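# Move the coaster can onto the turntable's orange spot

## Task

Pick up the can sitting on the coaster and set it upright on the orange mark of the turntable, while every other can already on the turntable stays standing where it is.

## Robot and tools

ROBOT. Two arms, left_arm and right_arm, each with six revolute joints and a parallel gripper. Joint order, always: waist, shoulder, elbow, forearm roll, wrist pitch, wrist roll. Stated joint ranges in rad: waist, shoulder, forearm roll, wrist pitch and wrist roll -6.283 to 6.283; elbow -2.792 to 2.792. The true end can differ by about 0.010 rad. left_arm has rigid fingers. right_arm's fingers can fold: a part held near the palm may be pulled in and held loosely or too hard, and a fingertip pushed into a surface folds easily, so grip with the outer quarter of the pads.

FRAMES. Scene frame: origin at table-top height midway between the nominal bases, +x out over the table, +z up, left_arm toward +y. Calibrated bases: left_arm at (-0.028, +0.627, 0) m, quat_wxyz (+1.000, 0, 0, -0.021); right_arm at (-0.049, -0.645, 0) m, quat_wxyz (+1.000, 0, 0, -0.022). Each arm reports its hand position, orientation and velocities in its own base frame; the fixed cameras and the table use the scene frame. Reported hand poses can be off by a few cm, more when stretched. In the gripper frame the fingers point along +z and the jaws open along y; end_effector_position is the spot between the closed pads, and the fingertips extend about 33 mm past it (about 9 mm when fully open).

THE ROW. Every motion command is a row of 18 numbers, covering both arms even if one stays put: left_arm's 6 absolute joint target angles (rad), then its gripper position, force_limit, speed; then the same 9 for right_arm. The three gripper values lie in [-1, 1]. position is an absolute opening: +1 = 140 mm open, about -0.8 = pads touching, -1 = close until blocked. force_limit sets squeeze after a slow close (roughly 14 N at -1, 40 N at 0, 58 N at +1); speed sets finger speed (about 30, 140, 250 mm/s at -1, 0, +1), and a fast close grips much harder. Both start at +1. To leave a gripper unchanged, repeat its last three numbers. Targets beyond a joint's range (and farther out than now) are refused or clipped.

TOOLS.
execute_actions(actions, cameras): actions is a list of actions; each action is a table of up to 15 rows, one per 1/30 s step, and a short table keeps its last row to fill 15 steps. An empty list returns the state plus images. cameras: list of names, ["all"], or [] for none.
move(target, speed, blend, stop_force, zero, blocking, cameras): target is one 18-number row or a list of up to 15 rows, all absolute joint goals; joints move together, so the hand follows a curve and does not avoid obstacles. speed: rad/s of the fastest joint, 0.01 to 3.92, default 0.5 (one value or one per target). blend: rad of corner rounding at intermediate targets, 0 = stop at each. stop_force: 10 to 80 N, one value for both arms; an arm halts when the estimated push against its motion rises that much above its zero, so use a slow speed for touches, leave it out when moving off a contact, and keep gripper values equal across a list. zero (default true) re-zeros the force estimate before the move. blocking=false returns after about 0.5 s while the move continues (not allowed with stop_force); a new move replaces a running one.
wait(seconds 0 to 10, cameras): let time pass holding last commands.
stop(cameras): brake the running move; fingers continue.
zoom_image(camera, region): camera is cam_high, cam_low, cam_left_wrist or cam_right_wrist; region [x0, y0, x1, y1] in pixels of that camera's latest image, origin top-left, at most 504 x 504. Images are 672x504.
finished_scene(scene): the current scene number; ends the scene for good.

RESULTS. Joint positions, Joint velocities (rad, rad/s; "within noise" when still), Joint targets (what joints are being driven to now), Tool commands, end_effector_position (m), quat, velocities, Flange force (gripper axes, includes held weight, noisy), External joint torques, Joint torques. object_status: 0 moving, 1 blocked while opening, 2 blocked while closing (a grip), 3 reached the command or pads met. Check for 2 after closing. position_measured is in counts: 3 open, ~75 = 100 mm, 139 = 60 mm, 200 = 20 mm, 230 pads met. "Kept back": a call can return with its last 4 steps still to run, so plan from the final row's angles. A move adds a "move:" line: done, off_target, moving, held or fault, plus limits=held if steps were withheld. "joint sent to its limit" and "joint command not followed" (clearance check between arms) may appear. MOTOR HOT warns of overheating.

To grip harder while status is 2, raise force_limit and nudge position (-1 to -0.98). To loosen, open and reclose slowly.

AVOID. A joint contact torque at its limit (waist and shoulder 295, elbow 139, wrist joints 39.1 N m) or 144 N of outside force stops that arm for 10 s. Arms are stiff: targets just past a firm contact can fault. Never let the arms or grippers press on each other. Do not drop or fling the can, slam into the table or turntable, knock over the other cans, or let anything leave the table. Avoid long stretched poses or heavy off-centre loads, which heat motors and strain the wrist. Loose objects may get nudged at random.

Each tool is called by a JSON object that holds its "op" and its "data", one argument or row to a line.

## Session

{"op": "execute_actions", "data": {
  "actions": []
}}

Scene clock: 0.00 s.
left_arm: end_effector_position=(+0.6405, -0.3991, +0.3455) position_measured=3 object_status=3 end_effector_quat_wxyz=(+0.328, +0.815, -0.162, +0.449) | right_arm: end_effector_position=(+0.7043, +0.6224, +0.2837) position_measured=3 object_status=3 end_effector_quat_wxyz=(-0.550, +0.749, +0.327, +0.173)
Joint positions: left_arm=[-0.455 -0.012 2.149 -1.969 0.371 3.279] | right_arm=[0.356 0.543 1.568 1.388 1.19 0.392]
Joint velocities: within noise
Joint torques (N m): no reading
External joint torques (N m): no reading
Flange force (N): no reading
Joint targets: left_arm=[-0.455 -0.012 2.149 -1.969 0.371 3.279] | right_arm=[0.356 0.543 1.568 1.388 1.190 0.392]
Tool commands: left_gripper/position=+1.0 left_gripper/force_limit=+1.0 left_gripper/speed=+1.0 right_gripper/position=+1.0 right_gripper/force_limit=+1.0 right_gripper/speed=+1.0

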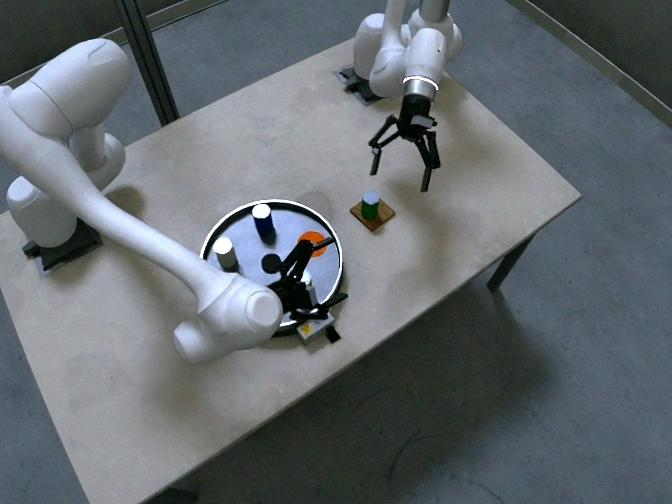

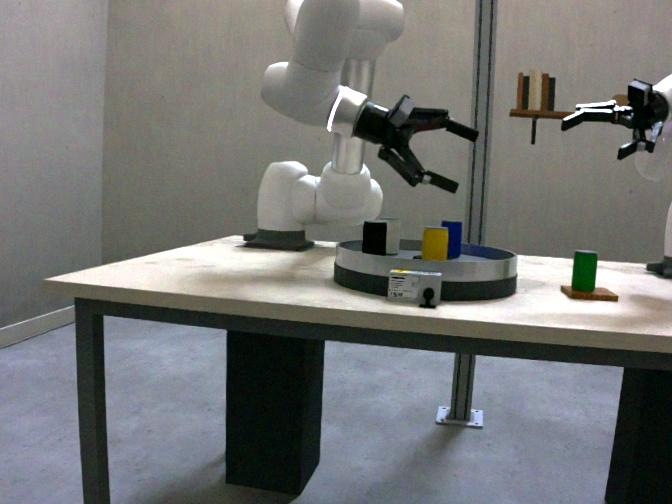

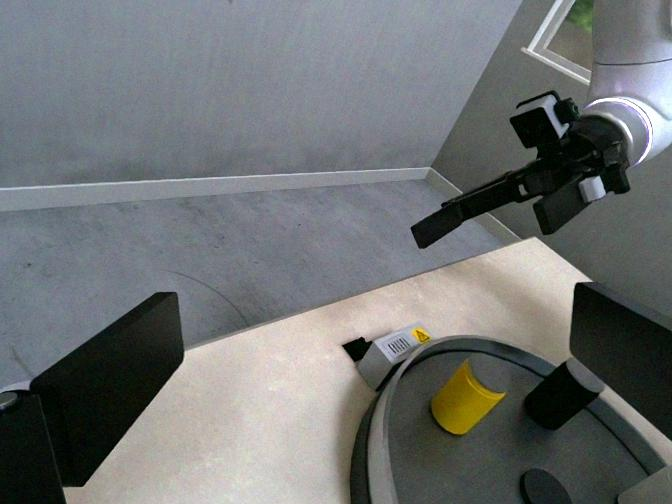

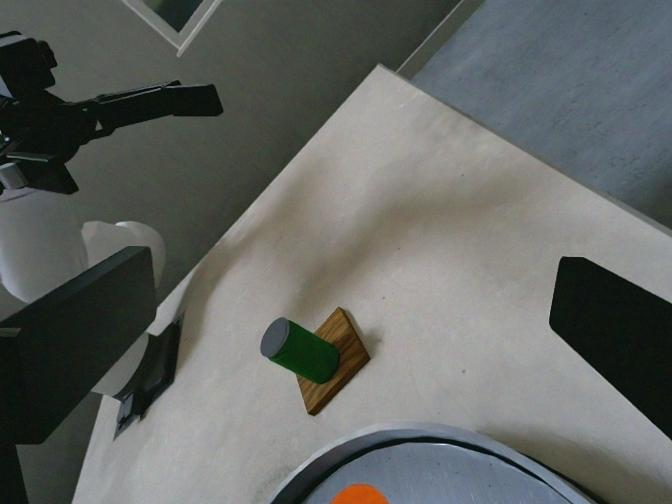

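{"op": "move", "data": {
  "target": [-0.568,0.15,1.753,0,1.239,1.57,1,1,1,-0.5,0.543,1.568,1.388,1.19,0.392,1,1,1],
  "speed": 1.0,
  "cameras": ["all"]
}}

Scene clock: 3.73 s.
left_arm: end_effector_position=(+0.5420, -0.3050, +0.2507) position_measured=3 object_status=3 end_effector_quat_wxyz=(+0.000, +0.960, -0.280, +0.000) | right_arm: end_effector_position=(+0.9316, -0.1236, +0.2842) position_measured=3 object_status=3 end_effector_quat_wxyz=(-0.428, +0.817, -0.013, +0.386)
Joint positions: left_arm=[-0.568 0.15 1.753 0 1.239 1.57] | right_arm=[-0.5 0.543 1.568 1.388 1.19 0.392]
Joint torques (N m): left_arm=[2.16 -56.73 -42.86 4.05 -0.24 -0.05] | right_arm=[-2.68 -99.59 -41.8 2.61 1.24 -0.1]
External joint torques (N m): left_arm=[-2.18 0.32 2.34 0.1 0.18 0.05] | right_arm=[2.68 6.89 2.82 0.19 -0.11 0.06]
Flange force (N): left_arm=[-3.7 3.6 2.8] | right_arm=[-2.3 5.7 6.7]
Joint targets: left_arm=[-0.568 0.150 1.753 0.000 1.239 1.570] | right_arm=[-0.500 0.543 1.568 1.388 1.190 0.392]
move: done

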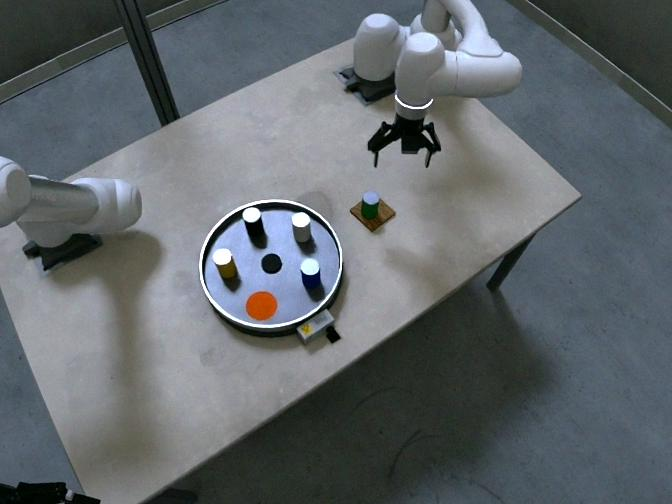

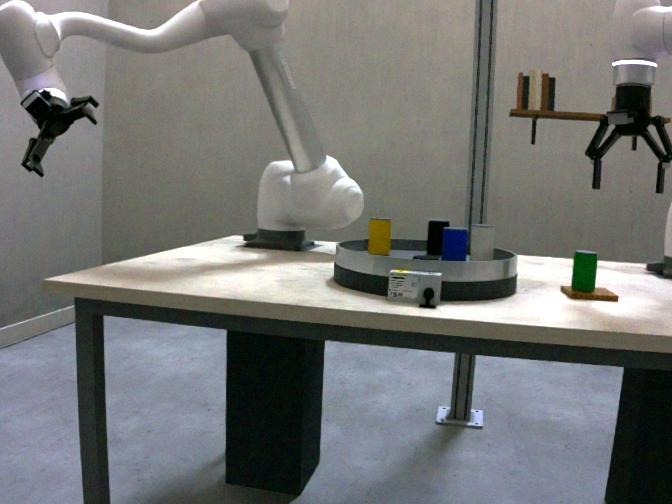

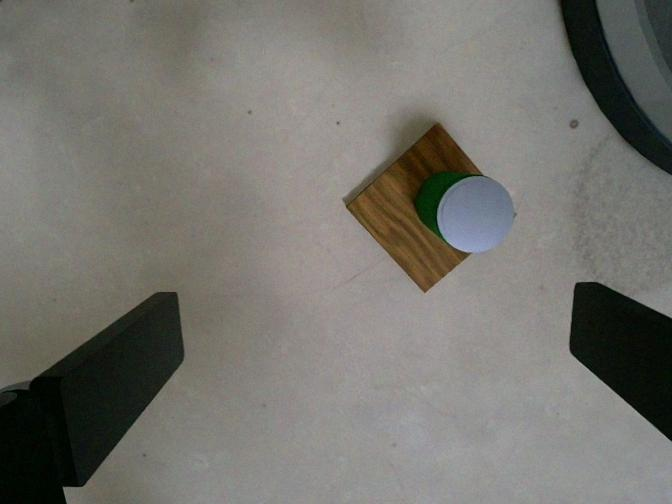

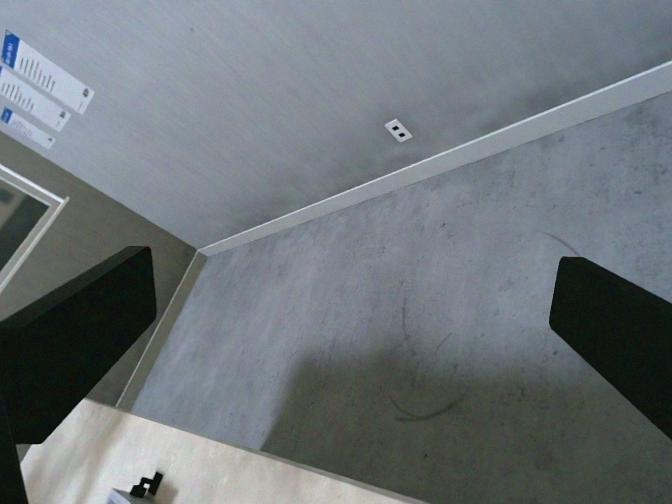

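{"op": "move", "data": {
  "target": [-0.690,0.1923,1.7035,0,1.2458,1.57,1,1,1,-0.5,0.543,1.568,1.388,1.19,0.392,1,1,1],
  "speed": 0.5,
  "cameras": ["cam_high","cam_left_wrist"]
}}

{"op": "wait", "data": {
  "seconds": 2,
  "cameras": ["cam_high","cam_left_wrist"]
}}

Scene clock: 4.87 s.
left_arm: end_effector_position=(+0.5219, -0.3860, +0.2501) position_measured=3 object_status=3 end_effector_quat_wxyz=(+0.000, +0.941, -0.338, +0.000) | right_arm: end_effector_position=(+0.9316, -0.1237, +0.2842) position_measured=3 object_status=3 end_effector_quat_wxyz=(-0.428, +0.817, -0.013, +0.386)
Joint positions: left_arm=[-0.69 0.192 1.704 0 1.246 1.57] | right_arm=[-0.5 0.543 1.568 1.388 1.19 0.392]
Joint torques (N m): left_arm=[1.78 -60.91 -43 4.09 -0.15 -0.12] | right_arm=[-4.46 -99.34 -41.74 2.68 1.26 -0.08]
External joint torques (N m): left_arm=[-1.73 0.12 2.43 0.07 0.1 0.12] | right_arm=[4.47 6.63 2.75 0.13 -0.12 0.05]
Flange force (N): left_arm=[-4.4 2.7 2.9] | right_arm=[-2.2 4.5 8.6]
Joint targets: left_arm=[-0.690 0.192 1.704 0.000 1.246 1.570] | right_arm=[-0.500 0.543 1.568 1.388 1.190 0.392]
move: done
Images, in order (width x height): cam_high 672x504, cam_left_wrist 672x504.

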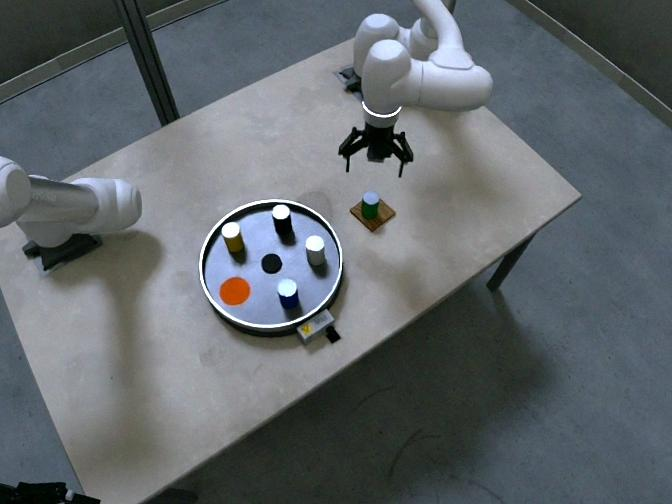

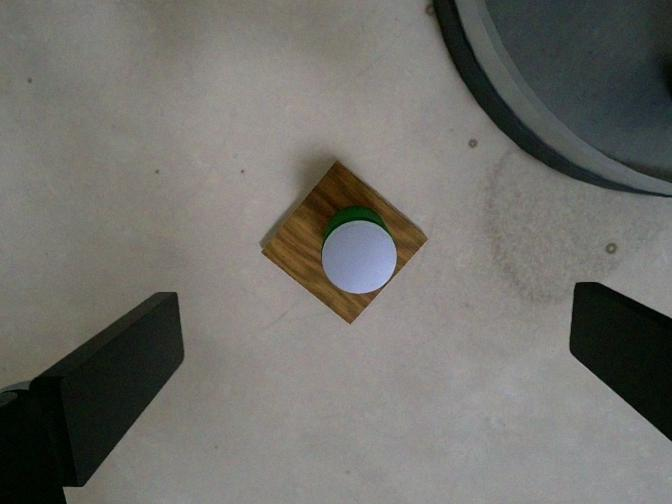

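Scene clock: 6.87 s.
left_arm: end_effector_position=(+0.5219, -0.3860, +0.2501) position_measured=3 object_status=3 end_effector_quat_wxyz=(+0.000, +0.941, -0.338, +0.000) | right_arm: end_effector_position=(+0.9316, -0.1237, +0.2842) position_measured=3 object_status=3 end_effector_quat_wxyz=(-0.428, +0.817, -0.013, +0.386)
Joint positions: left_arm=[-0.69 0.192 1.703 0 1.246 1.57] | right_arm=[-0.5 0.543 1.568 1.388 1.19 0.392]
Joint torques (N m): left_arm=[1.79 -61.03 -42.89 4.13 -0.16 -0.11] | right_arm=[-4.21 -99.31 -41.78 2.64 1.26 -0.08]
External joint torques (N m): left_arm=[-1.98 0.32 2.31 0.03 0.11 0.11] | right_arm=[4.21 6.52 2.72 0.17 -0.13 0.04]
Flange force (N): left_arm=[-3.8 3.1 2.9] | right_arm=[-2.3 4.5 8.2]
Joint targets: left_arm=[-0.690 0.192 1.704 0.000 1.246 1.570] | right_arm=[-0.500 0.543 1.568 1.388 1.190 0.392]
Tool commands: left_gripper/position=+1.0 left_gripper/force_limit=+1.0 left_gripper/speed=+1.0 right_gripper/position=+1.0 right_gripper/force_limit=+1.0 right_gripper/speed=+1.0
wait: 2.00 s; at rest by 0.17 s
Images, in order (width x height): cam_high 672x504, cam_left_wrist 672x504.

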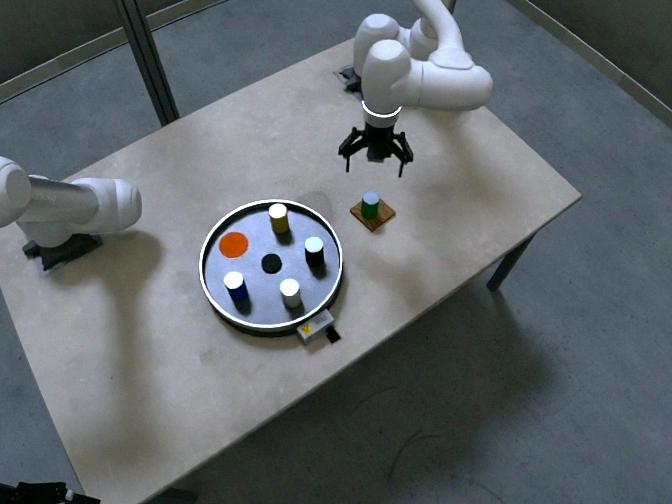

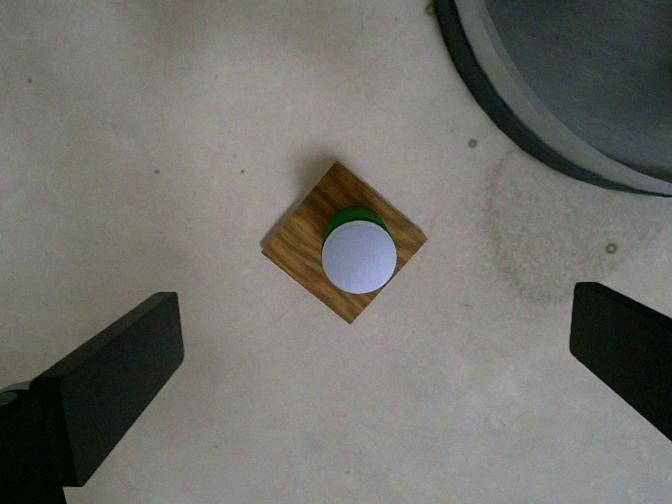

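{"op": "zoom_image", "data": {
  "camera": "cam_high",
  "region": [180, 180, 400, 350]
}}

{"op": "wait", "data": {
  "seconds": 1,
  "cameras": ["cam_high","cam_low"]
}}

{"op": "zoom_image", "data": {
  "camera": "cam_low",
  "region": [320, 200, 640, 330]
}}

Scaled by 2.291 from the camera's 672x504 image, which has a finer 960x720 frame.

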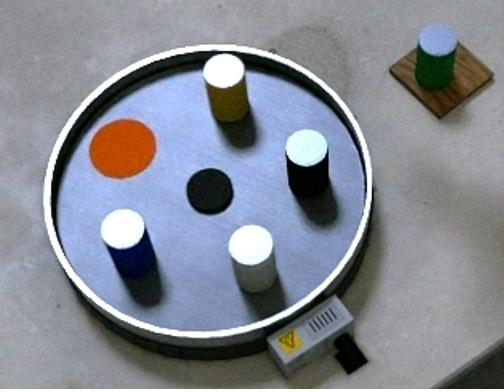

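Scene clock: 8.10 s.
left_arm: end_effector_position=(+0.5219, -0.3860, +0.2501) position_measured=3 object_status=3 end_effector_quat_wxyz=(+0.000, +0.941, -0.338, +0.000) | right_arm: end_effector_position=(+0.9316, -0.1237, +0.2841) position_measured=3 object_status=3 end_effector_quat_wxyz=(-0.428, +0.817, -0.013, +0.386)
Joint positions: left_arm=[-0.69 0.192 1.703 0 1.246 1.57] | right_arm=[-0.5 0.543 1.568 1.388 1.19 0.392]
Joint torques (N m): left_arm=[2.02 -61.29 -42.72 4.11 -0.21 -0.1] | right_arm=[-4.1 -99.46 -41.77 2.68 1.26 -0.1]
External joint torques (N m): left_arm=[-1.89 0.96 2.26 0.04 0.15 0.1] | right_arm=[4.13 6.69 2.75 0.12 -0.13 0.06]
Flange force (N): left_arm=[-2.7 2.9 3.1] | right_arm=[-2.2 4.7 8.2]
Joint targets: left_arm=[-0.690 0.192 1.704 0.000 1.246 1.570] | right_arm=[-0.500 0.543 1.568 1.388 1.190 0.392]
Tool commands: left_gripper/position=+1.0 left_gripper/force_limit=+1.0 left_gripper/speed=+1.0 right_gripper/position=+1.0 right_gripper/force_limit=+1.0 right_gripper/speed=+1.0
wait: 1.00 s; at rest from the start
Images, in order (width x height): cam_high 672x504, cam_low 672x504.

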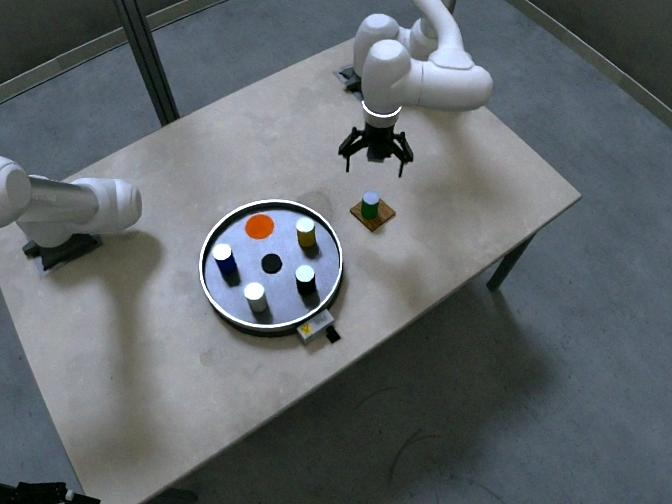

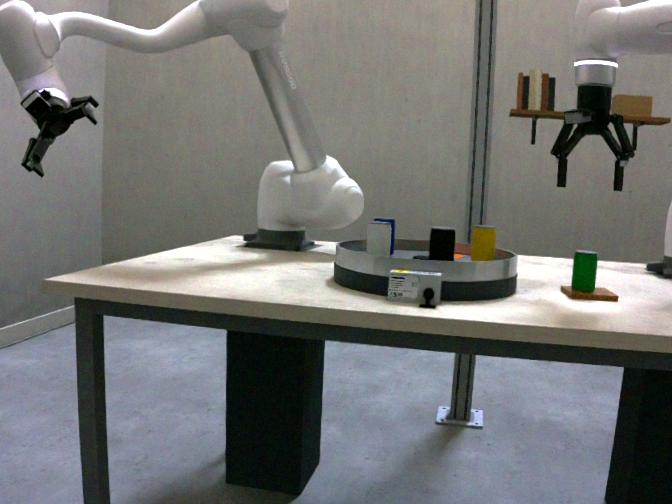

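Scaled by 1.575 from the camera's 672x504 image, which has a finer 960x720 frame.

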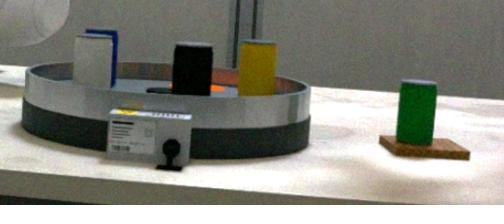

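{"op": "move", "data": {
  "target": [
    [-0.690,0.3162,1.8737,0,0.9517,1.57,1,1,1,-0.5,0.543,1.568,1.388,1.19,0.392,1,1,1],
    [-0.690,0.3162,1.8737,0,0.9517,1.57,-1,-0.5,-1,-0.5,0.543,1.568,1.388,1.19,0.392,1,1,1]
  ],
  "speed": 0.3,
  "cameras": ["all"]
}}

Scene clock: 13.23 s.
left_arm: end_effector_position=(+0.5218, -0.3859, +0.0848) position_measured=151 object_status=0 end_effector_quat_wxyz=(+0.000, +0.941, -0.338, +0.000) | right_arm: end_effector_position=(+0.9316, -0.1237, +0.2841) position_measured=3 object_status=3 end_effector_quat_wxyz=(-0.428, +0.817, -0.013, +0.386)
Joint positions: left_arm=[-0.69 0.316 1.874 0 0.952 1.57] | right_arm=[-0.5 0.543 1.568 1.388 1.19 0.392]
Joint torques (N m): left_arm=[1.71 -63.44 -34.08 3.46 -0.45 -0.12] | right_arm=[-4.09 -99.59 -41.75 2.66 1.24 -0.06]
External joint torques (N m): left_arm=[-1.64 -4.21 -0.79 0.12 0.39 0.12] | right_arm=[4.1 6.83 2.73 0.15 -0.11 0.03]
Flange force (N): left_arm=[-4.0 2.5 -5.5] | right_arm=[-2.2 5.0 8.3]
Joint targets: left_arm=[-0.690 0.316 1.874 0.000 0.952 1.570] | right_arm=[-0.500 0.543 1.568 1.388 1.190 0.392]
move: done

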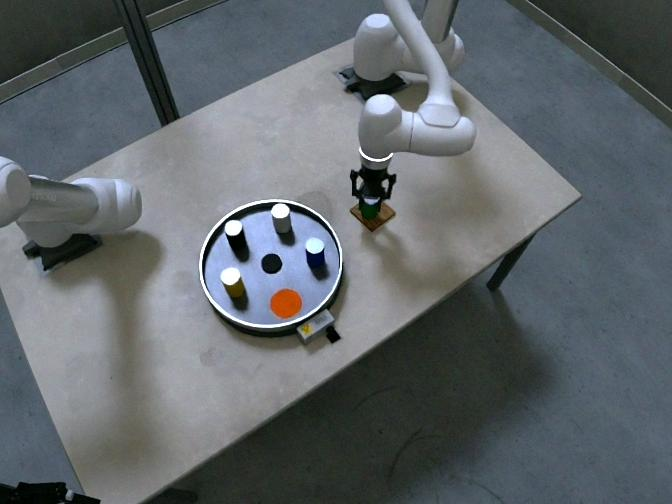

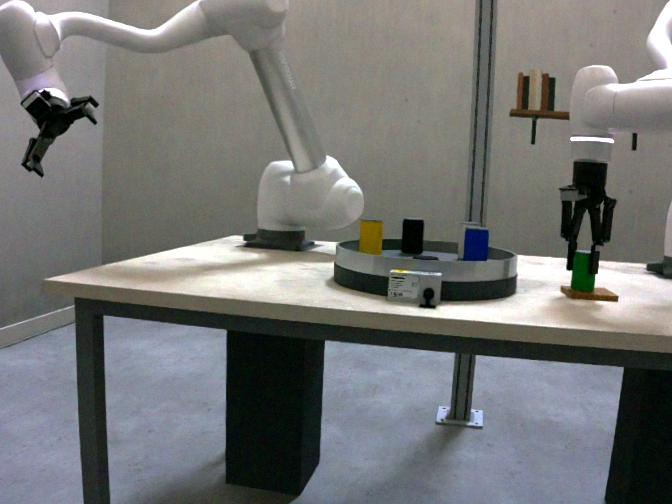

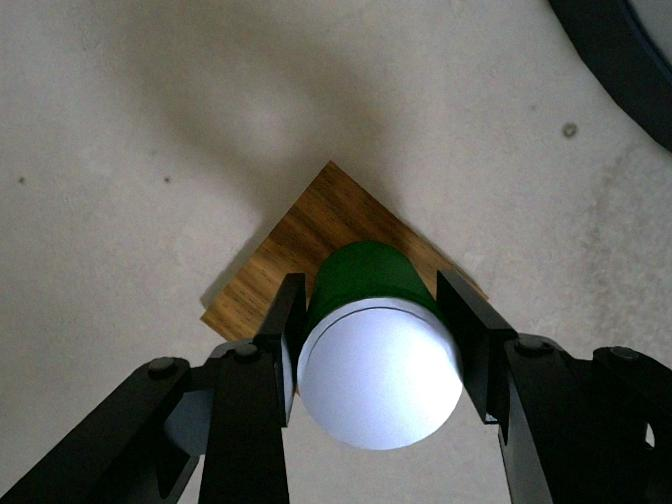

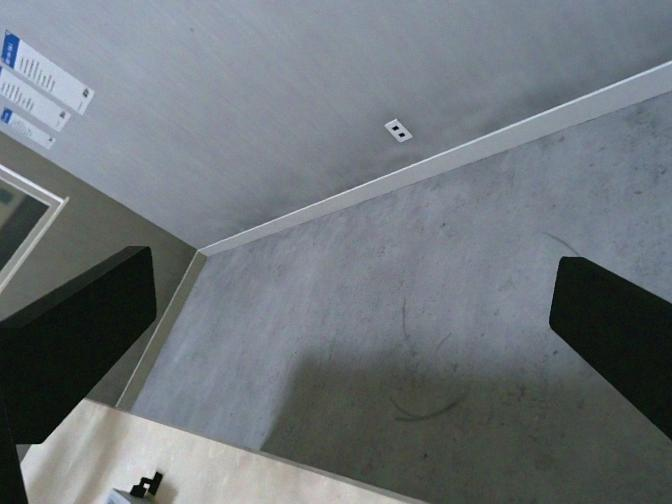

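{"op": "move", "data": {
  "target": [
    [-0.690,0.1923,1.7035,0,1.2458,1.57,-1,-0.5,-1,-0.5,0.543,1.568,1.388,1.19,0.392,1,1,1],
    [-1.0047,0.466,1.058,0,1.6176,1.57,-1,-0.5,-1,-1.0,0.543,1.568,1.388,1.19,0.392,1,1,1]
  ],
  "speed": 0.5,
  "blend": 0.05,
  "cameras": ["all"]
}}

{"op": "wait", "data": {
  "seconds": 3,
  "cameras": ["cam_high","cam_left_wrist"]
}}

{"op": "wait", "data": {
  "seconds": 2,
  "cameras": ["cam_high","cam_left_wrist"]
}}

Scene clock: 15.80 s.
left_arm: end_effector_position=(+0.4780, -0.6879, +0.4000) position_measured=151 object_status=2 end_effector_quat_wxyz=(+0.000, +0.877, -0.481, +0.000) | right_arm: end_effector_position=(+0.7583, -0.5551, +0.2841) position_measured=3 object_status=3 end_effector_quat_wxyz=(-0.320, +0.789, -0.215, +0.479)
Joint positions: left_arm=[-1.005 0.466 1.058 0 1.618 1.57] | right_arm=[-1 0.543 1.568 1.388 1.19 0.392]
Joint torques (N m): left_arm=[2.19 -91.67 -45.99 4.4 -0.15 -0.11] | right_arm=[-3.76 -99.52 -41.75 2.67 1.26 -0.09]
External joint torques (N m): left_arm=[-2.1 1.19 3.13 -0.01 0.1 0.11] | right_arm=[3.92 6.79 2.77 0.13 -0.13 0.05]
Flange force (N): left_arm=[-6.4 2.6 5.7] | right_arm=[-2.2 5.0 8.0]
Joint targets: left_arm=[-1.005 0.466 1.058 0.000 1.618 1.570] | right_arm=[-1.000 0.543 1.568 1.388 1.190 0.392]
move: done

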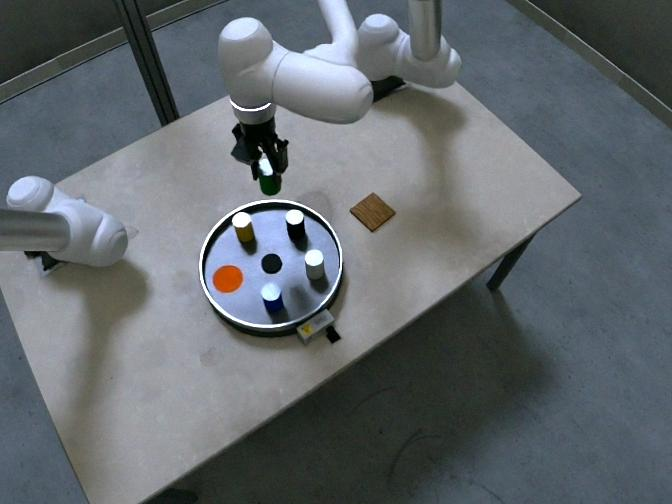

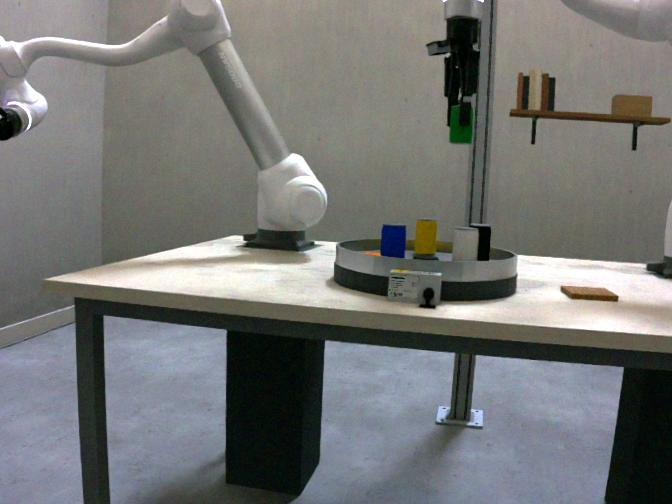

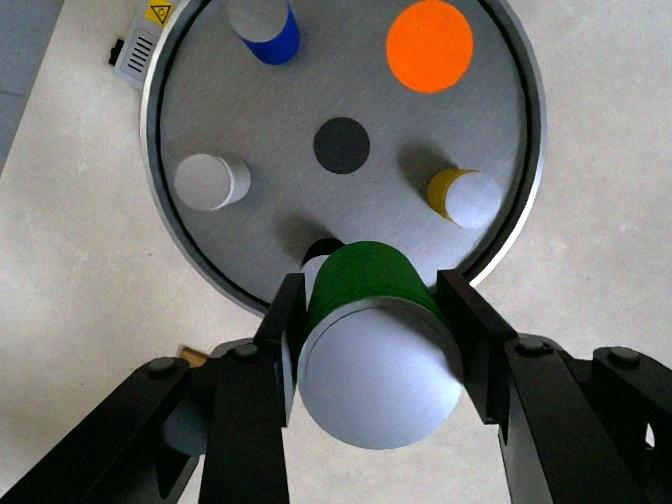

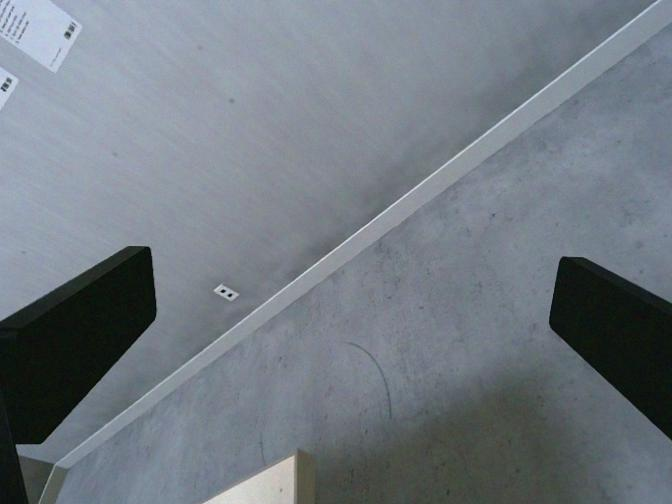

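Scene clock: 18.80 s.
left_arm: end_effector_position=(+0.4780, -0.6879, +0.4000) position_measured=151 object_status=2 end_effector_quat_wxyz=(+0.000, +0.877, -0.481, +0.000) | right_arm: end_effector_position=(+0.7583, -0.5552, +0.2841) position_measured=3 object_status=3 end_effector_quat_wxyz=(-0.320, +0.789, -0.215, +0.480)
Joint positions: left_arm=[-1.005 0.466 1.058 0 1.618 1.57] | right_arm=[-1 0.543 1.568 1.388 1.19 0.392]
Joint torques (N m): left_arm=[1.53 -90.77 -46.08 4.24 -0.21 -0.15] | right_arm=[-4.11 -99.49 -41.69 2.69 1.26 -0.07]
External joint torques (N m): left_arm=[-1.14 0.74 3.39 0.16 0.15 0.15] | right_arm=[4.1 6.74 2.67 0.12 -0.13 0.04]
Flange force (N): left_arm=[-7.9 1.5 6.2] | right_arm=[-2.0 4.9 8.2]
Joint targets: left_arm=[-1.005 0.466 1.058 0.000 1.618 1.570] | right_arm=[-1.000 0.543 1.568 1.388 1.190 0.392]
Tool commands: left_gripper/position=-1.0 left_gripper/force_limit=-0.5 left_gripper/speed=-1.0 right_gripper/position=+1.0 right_gripper/force_limit=+1.0 right_gripper/speed=+1.0
wait: 3.00 s; at rest by 0.17 s
Images, in order (width x height): cam_high 672x504, cam_left_wrist 672x504.

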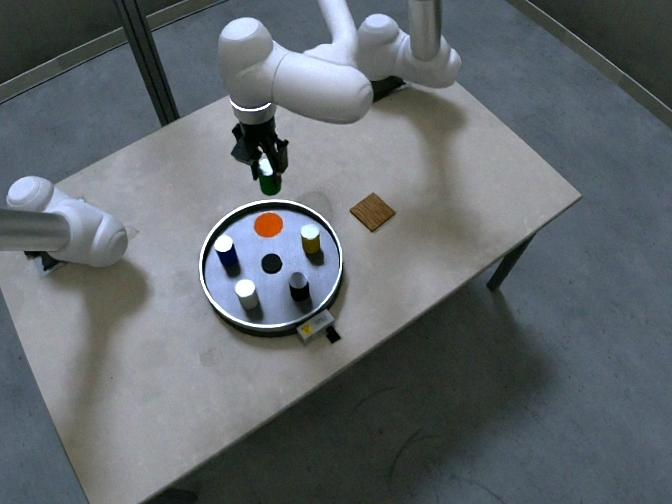

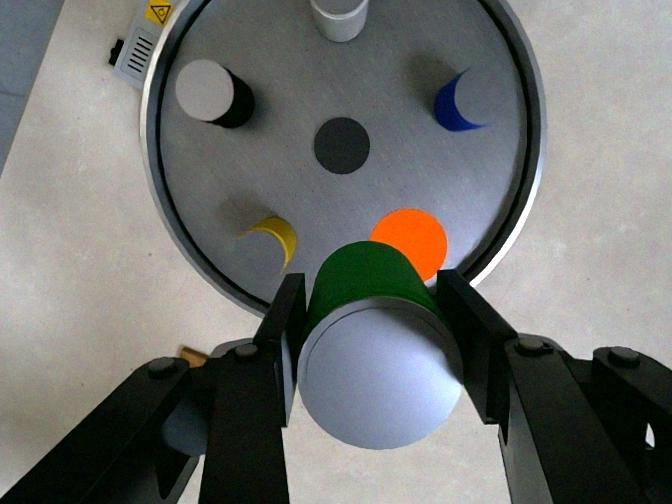

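Scene clock: 20.80 s.
left_arm: end_effector_position=(+0.4780, -0.6879, +0.4000) position_measured=151 object_status=2 end_effector_quat_wxyz=(+0.000, +0.877, -0.481, +0.000) | right_arm: end_effector_position=(+0.7583, -0.5552, +0.2841) position_measured=3 object_status=3 end_effector_quat_wxyz=(-0.320, +0.789, -0.215, +0.480)
Joint positions: left_arm=[-1.005 0.466 1.058 0 1.618 1.57] | right_arm=[-1 0.543 1.568 1.388 1.19 0.392]
Joint torques (N m): left_arm=[1.91 -90.54 -46.12 4.22 -0.07 -0.04] | right_arm=[-4.33 -99.59 -41.86 2.71 1.25 -0.07]
External joint torques (N m): left_arm=[-1.48 0.4 3.38 0.18 0.01 0.04] | right_arm=[4.35 6.79 2.83 0.09 -0.11 0.03]
Flange force (N): left_arm=[-8.6 2.1 6.4] | right_arm=[-2.3 4.7 8.5]
Joint targets: left_arm=[-1.005 0.466 1.058 0.000 1.618 1.570] | right_arm=[-1.000 0.543 1.568 1.388 1.190 0.392]
Tool commands: left_gripper/position=-1.0 left_gripper/force_limit=-0.5 left_gripper/speed=-1.0 right_gripper/position=+1.0 right_gripper/force_limit=+1.0 right_gripper/speed=+1.0
wait: 2.00 s; at rest by 0.17 s
Images, in order (width x height): cam_high 672x504, cam_left_wrist 672x504.

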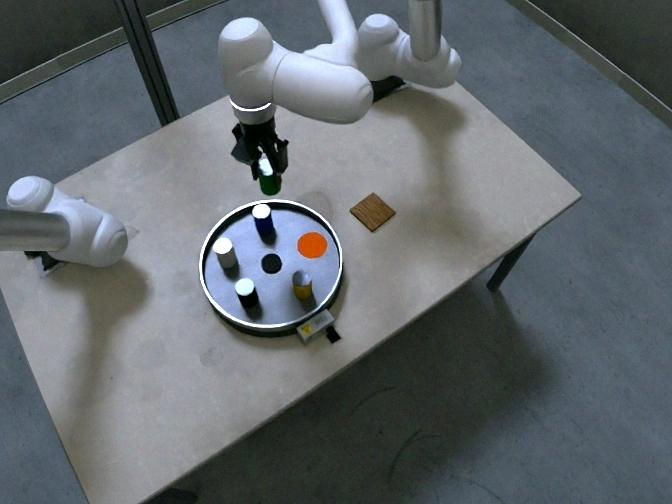

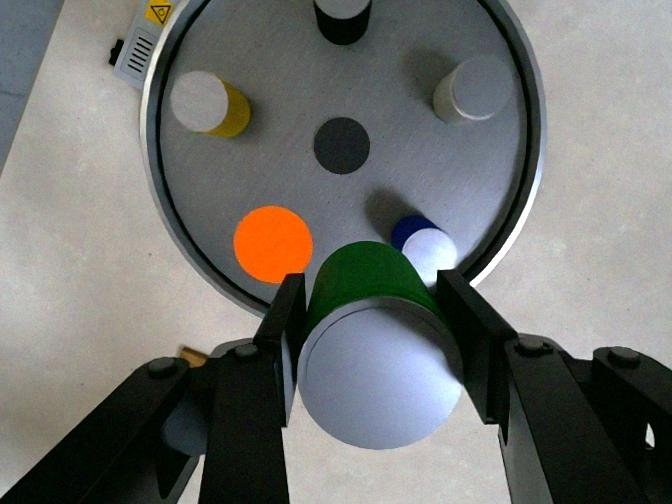

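{"op": "move", "data": {
  "target": [-1.0047,0.4813,1.2687,0,1.3916,1.57,-1,-0.5,-1,-1.0,0.543,1.568,1.388,1.19,0.392,1,1,1],
  "speed": 0.3,
  "cameras": ["cam_low","cam_left_wrist"]
}}

Scene clock: 22.57 s.
left_arm: end_effector_position=(+0.4781, -0.6880, +0.2699) position_measured=151 object_status=2 end_effector_quat_wxyz=(+0.000, +0.877, -0.481, +0.000) | right_arm: end_effector_position=(+0.7583, -0.5552, +0.2841) position_measured=3 object_status=3 end_effector_quat_wxyz=(-0.320, +0.789, -0.215, +0.480)
Joint positions: left_arm=[-1.005 0.481 1.269 0 1.392 1.57] | right_arm=[-1 0.543 1.568 1.388 1.19 0.392]
Joint torques (N m): left_arm=[1.69 -91.57 -46.59 4.35 -0.17 -0.06] | right_arm=[-3.95 -99.31 -41.77 2.67 1.26 -0.09]
External joint torques (N m): left_arm=[-1.98 0.55 4.38 -0.03 0.11 0.06] | right_arm=[3.99 6.64 2.82 0.12 -0.12 0.06]
Flange force (N): left_arm=[-10.1 2.7 5.9] | right_arm=[-2.4 4.7 8.0]
Joint targets: left_arm=[-1.005 0.481 1.269 0.000 1.392 1.570] | right_arm=[-1.000 0.543 1.568 1.388 1.190 0.392]
move: done
Images, in order (width x height): cam_low 672x504, cam_left_wrist 672x504.

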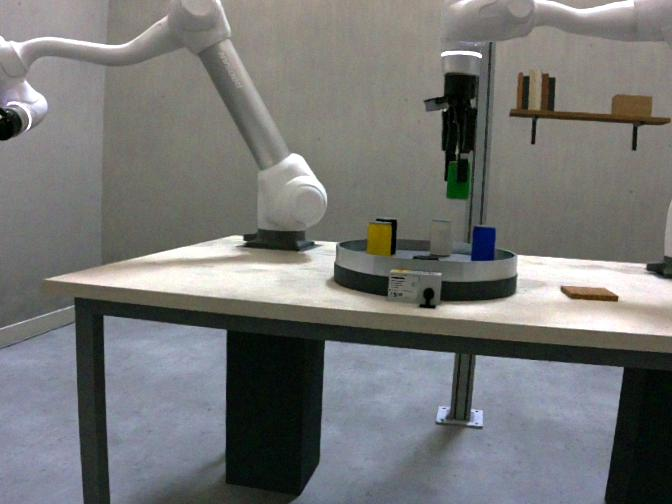

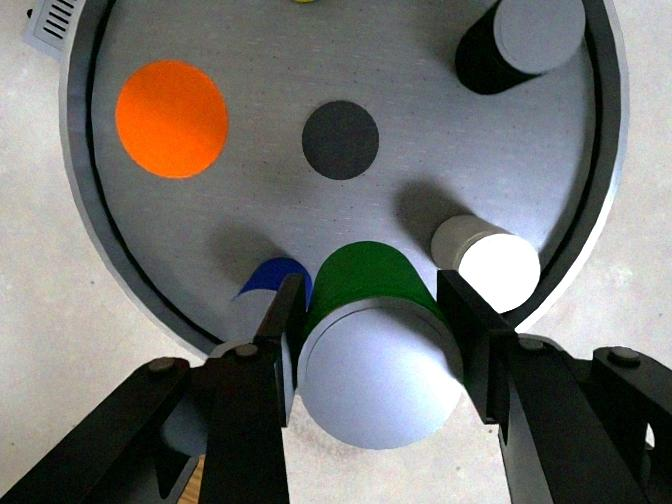

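{"op": "move", "data": {
  "target": [-0.9955,0.5681,1.3164,0,1.2571,1.57,-1,-0.5,-1,-1.0,0.543,1.568,1.388,1.19,0.392,1,1,1],
  "speed": 0.3,
  "cameras": ["cam_low","cam_left_wrist"]
}}

{"op": "move", "data": {
  "target": [-0.9955,0.6065,1.3775,0,1.1576,1.57,-1,-0.5,-1,-1.0,0.543,1.568,1.388,1.19,0.392,1,1,1],
  "speed": 0.04,
  "stop_force": 12,
  "cameras": ["cam_low","cam_left_wrist","cam_high"]
}}

{"op": "move", "data": {
  "target": [-0.9955,0.5681,1.3164,0,1.2571,1.57,-1,-0.5,-1,-1.0,0.543,1.568,1.388,1.19,0.392,1,1,1],
  "speed": 0.3,
  "cameras": ["cam_high","cam_left_wrist"]
}}

Scene clock: 24.57 s.
left_arm: end_effector_position=(+0.4997, -0.7072, +0.1702) position_measured=151 object_status=2 end_effector_quat_wxyz=(+0.000, +0.879, -0.477, +0.000) | right_arm: end_effector_position=(+0.7583, -0.5552, +0.2841) position_measured=3 object_status=3 end_effector_quat_wxyz=(-0.320, +0.789, -0.215, +0.480)
Joint positions: left_arm=[-0.996 0.568 1.316 0 1.257 1.57] | right_arm=[-1 0.543 1.568 1.388 1.19 0.392]
Joint torques (N m): left_arm=[1.62 -99.23 -43.68 4.05 -0.1 -0.08] | right_arm=[-3.99 -99.48 -41.77 2.68 1.24 -0.1]
External joint torques (N m): left_arm=[-1.58 1.23 2.74 0.14 0.04 0.08] | right_arm=[3.98 6.85 2.85 0.12 -0.11 0.07]
Flange force (N): left_arm=[-5.1 1.9 3.4] | right_arm=[-2.3 5.0 8.1]
Joint targets: left_arm=[-0.995 0.568 1.316 0.000 1.257 1.570] | right_arm=[-1.000 0.543 1.568 1.388 1.190 0.392]
move: done
Images, in order (width x height): cam_low 672x504, cam_left_wrist 672x504.

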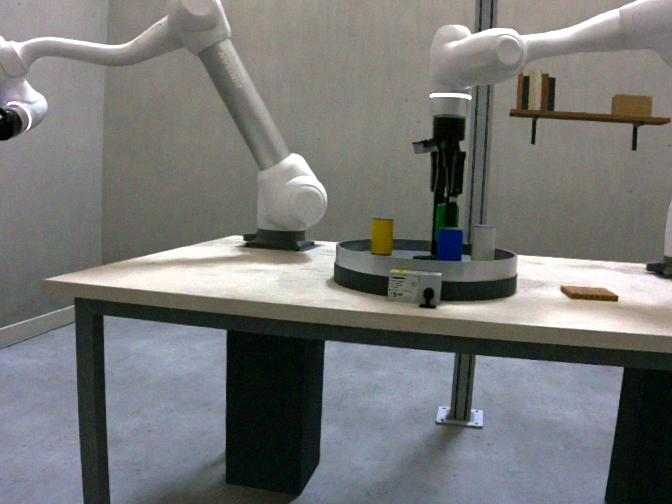

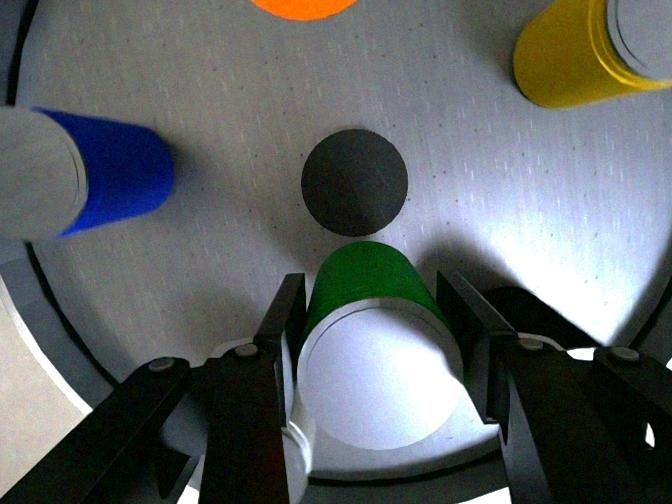

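Scene clock: 27.77 s.
left_arm: end_effector_position=(+0.4998, -0.7073, +0.1049) position_measured=151 object_status=2 end_effector_quat_wxyz=(+0.000, +0.879, -0.477, +0.000) | right_arm: end_effector_position=(+0.7583, -0.5552, +0.2841) position_measured=3 object_status=3 end_effector_quat_wxyz=(-0.320, +0.789, -0.215, +0.480)
Joint positions: left_arm=[-0.995 0.606 1.378 0 1.158 1.57] | right_arm=[-1 0.543 1.568 1.388 1.19 0.392]
Joint torques (N m): left_arm=[0.5 -91.34 -37.73 3.59 -0.67 -0.05] | right_arm=[-4.15 -99.63 -41.84 2.67 1.27 -0.1]
External joint torques (N m): left_arm=[-0.16 -8.33 -1.56 0.45 0.61 0.04] | right_arm=[4.16 6.88 2.81 0.14 -0.13 0.07]
Flange force (N): left_arm=[-7.9 0.4 -7.7] | right_arm=[-2.2 4.9 8.4]
Joint targets: left_arm=[-0.995 0.607 1.377 0.000 1.158 1.570] | right_arm=[-1.000 0.543 1.568 1.388 1.190 0.392]
move: done
Images, in order (width x height): cam_high 672x504, cam_low 672x504, cam_left_wrist 672x504.

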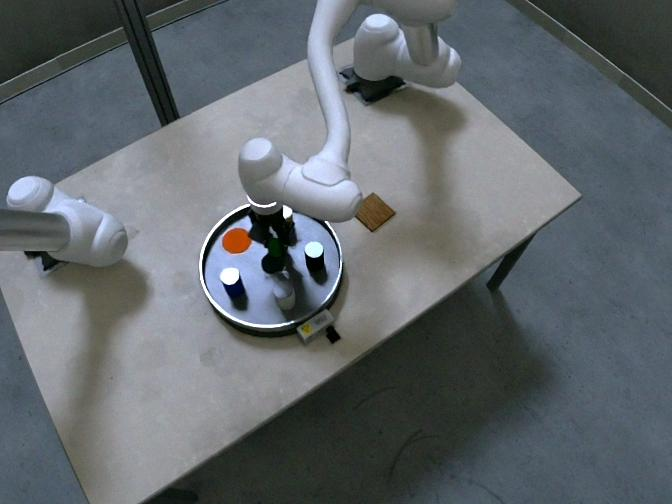

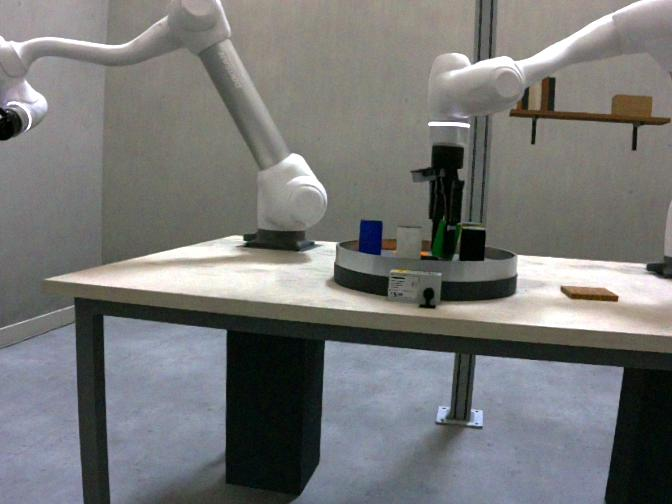

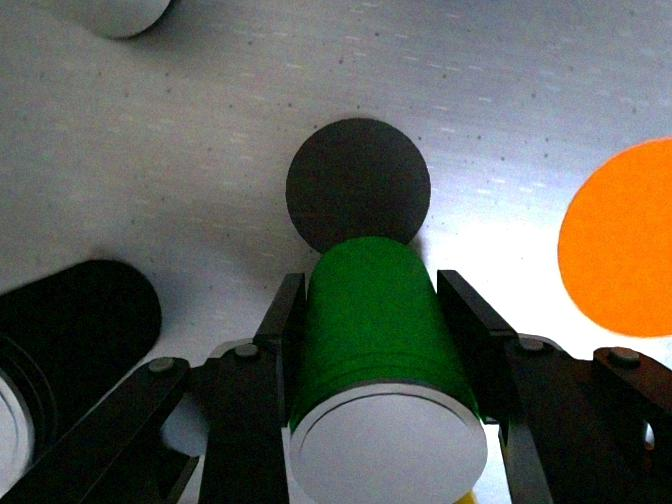

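Scene clock: 28.57 s.
left_arm: end_effector_position=(+0.4997, -0.7072, +0.1700) position_measured=151 object_status=2 end_effector_quat_wxyz=(+0.000, +0.879, -0.477, +0.000) | right_arm: end_effector_position=(+0.7583, -0.5552, +0.2841) position_measured=3 object_status=3 end_effector_quat_wxyz=(-0.320, +0.789, -0.215, +0.480)
Joint positions: left_arm=[-0.995 0.568 1.316 0 1.257 1.57] | right_arm=[-1 0.543 1.568 1.388 1.19 0.392]
Joint torques (N m): left_arm=[1.5 -98.01 -43.83 4.17 -0.14 -0.09] | right_arm=[-4.24 -99.15 -41.83 2.66 1.25 -0.08]
External joint torques (N m): left_arm=[-1.41 0.62 3.19 0 0.09 0.09] | right_arm=[4.29 6.4 2.83 0.15 -0.12 0.05]
Flange force (N): left_arm=[-7.2 1.8 3.5] | right_arm=[-2.6 4.2 8.2]
Joint targets: left_arm=[-0.995 0.568 1.316 0.000 1.257 1.570] | right_arm=[-1.000 0.543 1.568 1.388 1.190 0.392]
move: done
Images, in order (width x height): cam_high 672x504, cam_left_wrist 672x504.

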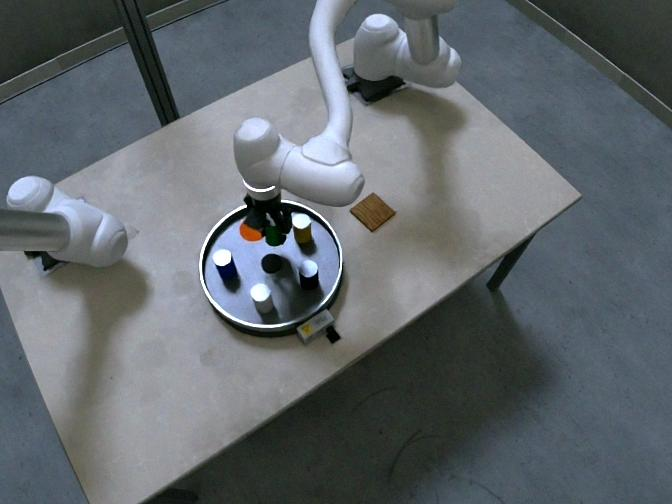

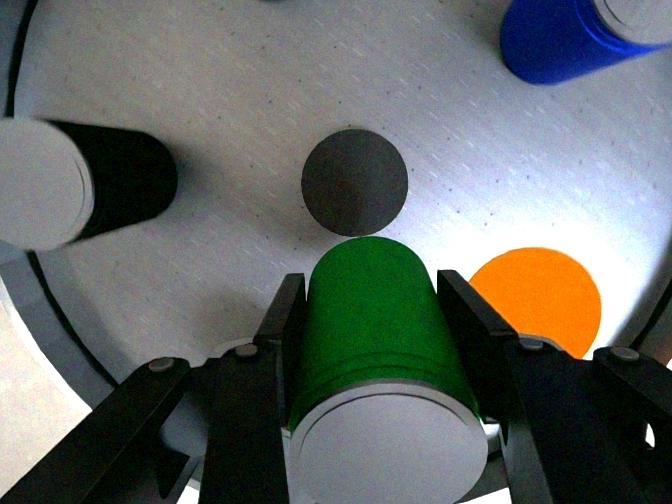

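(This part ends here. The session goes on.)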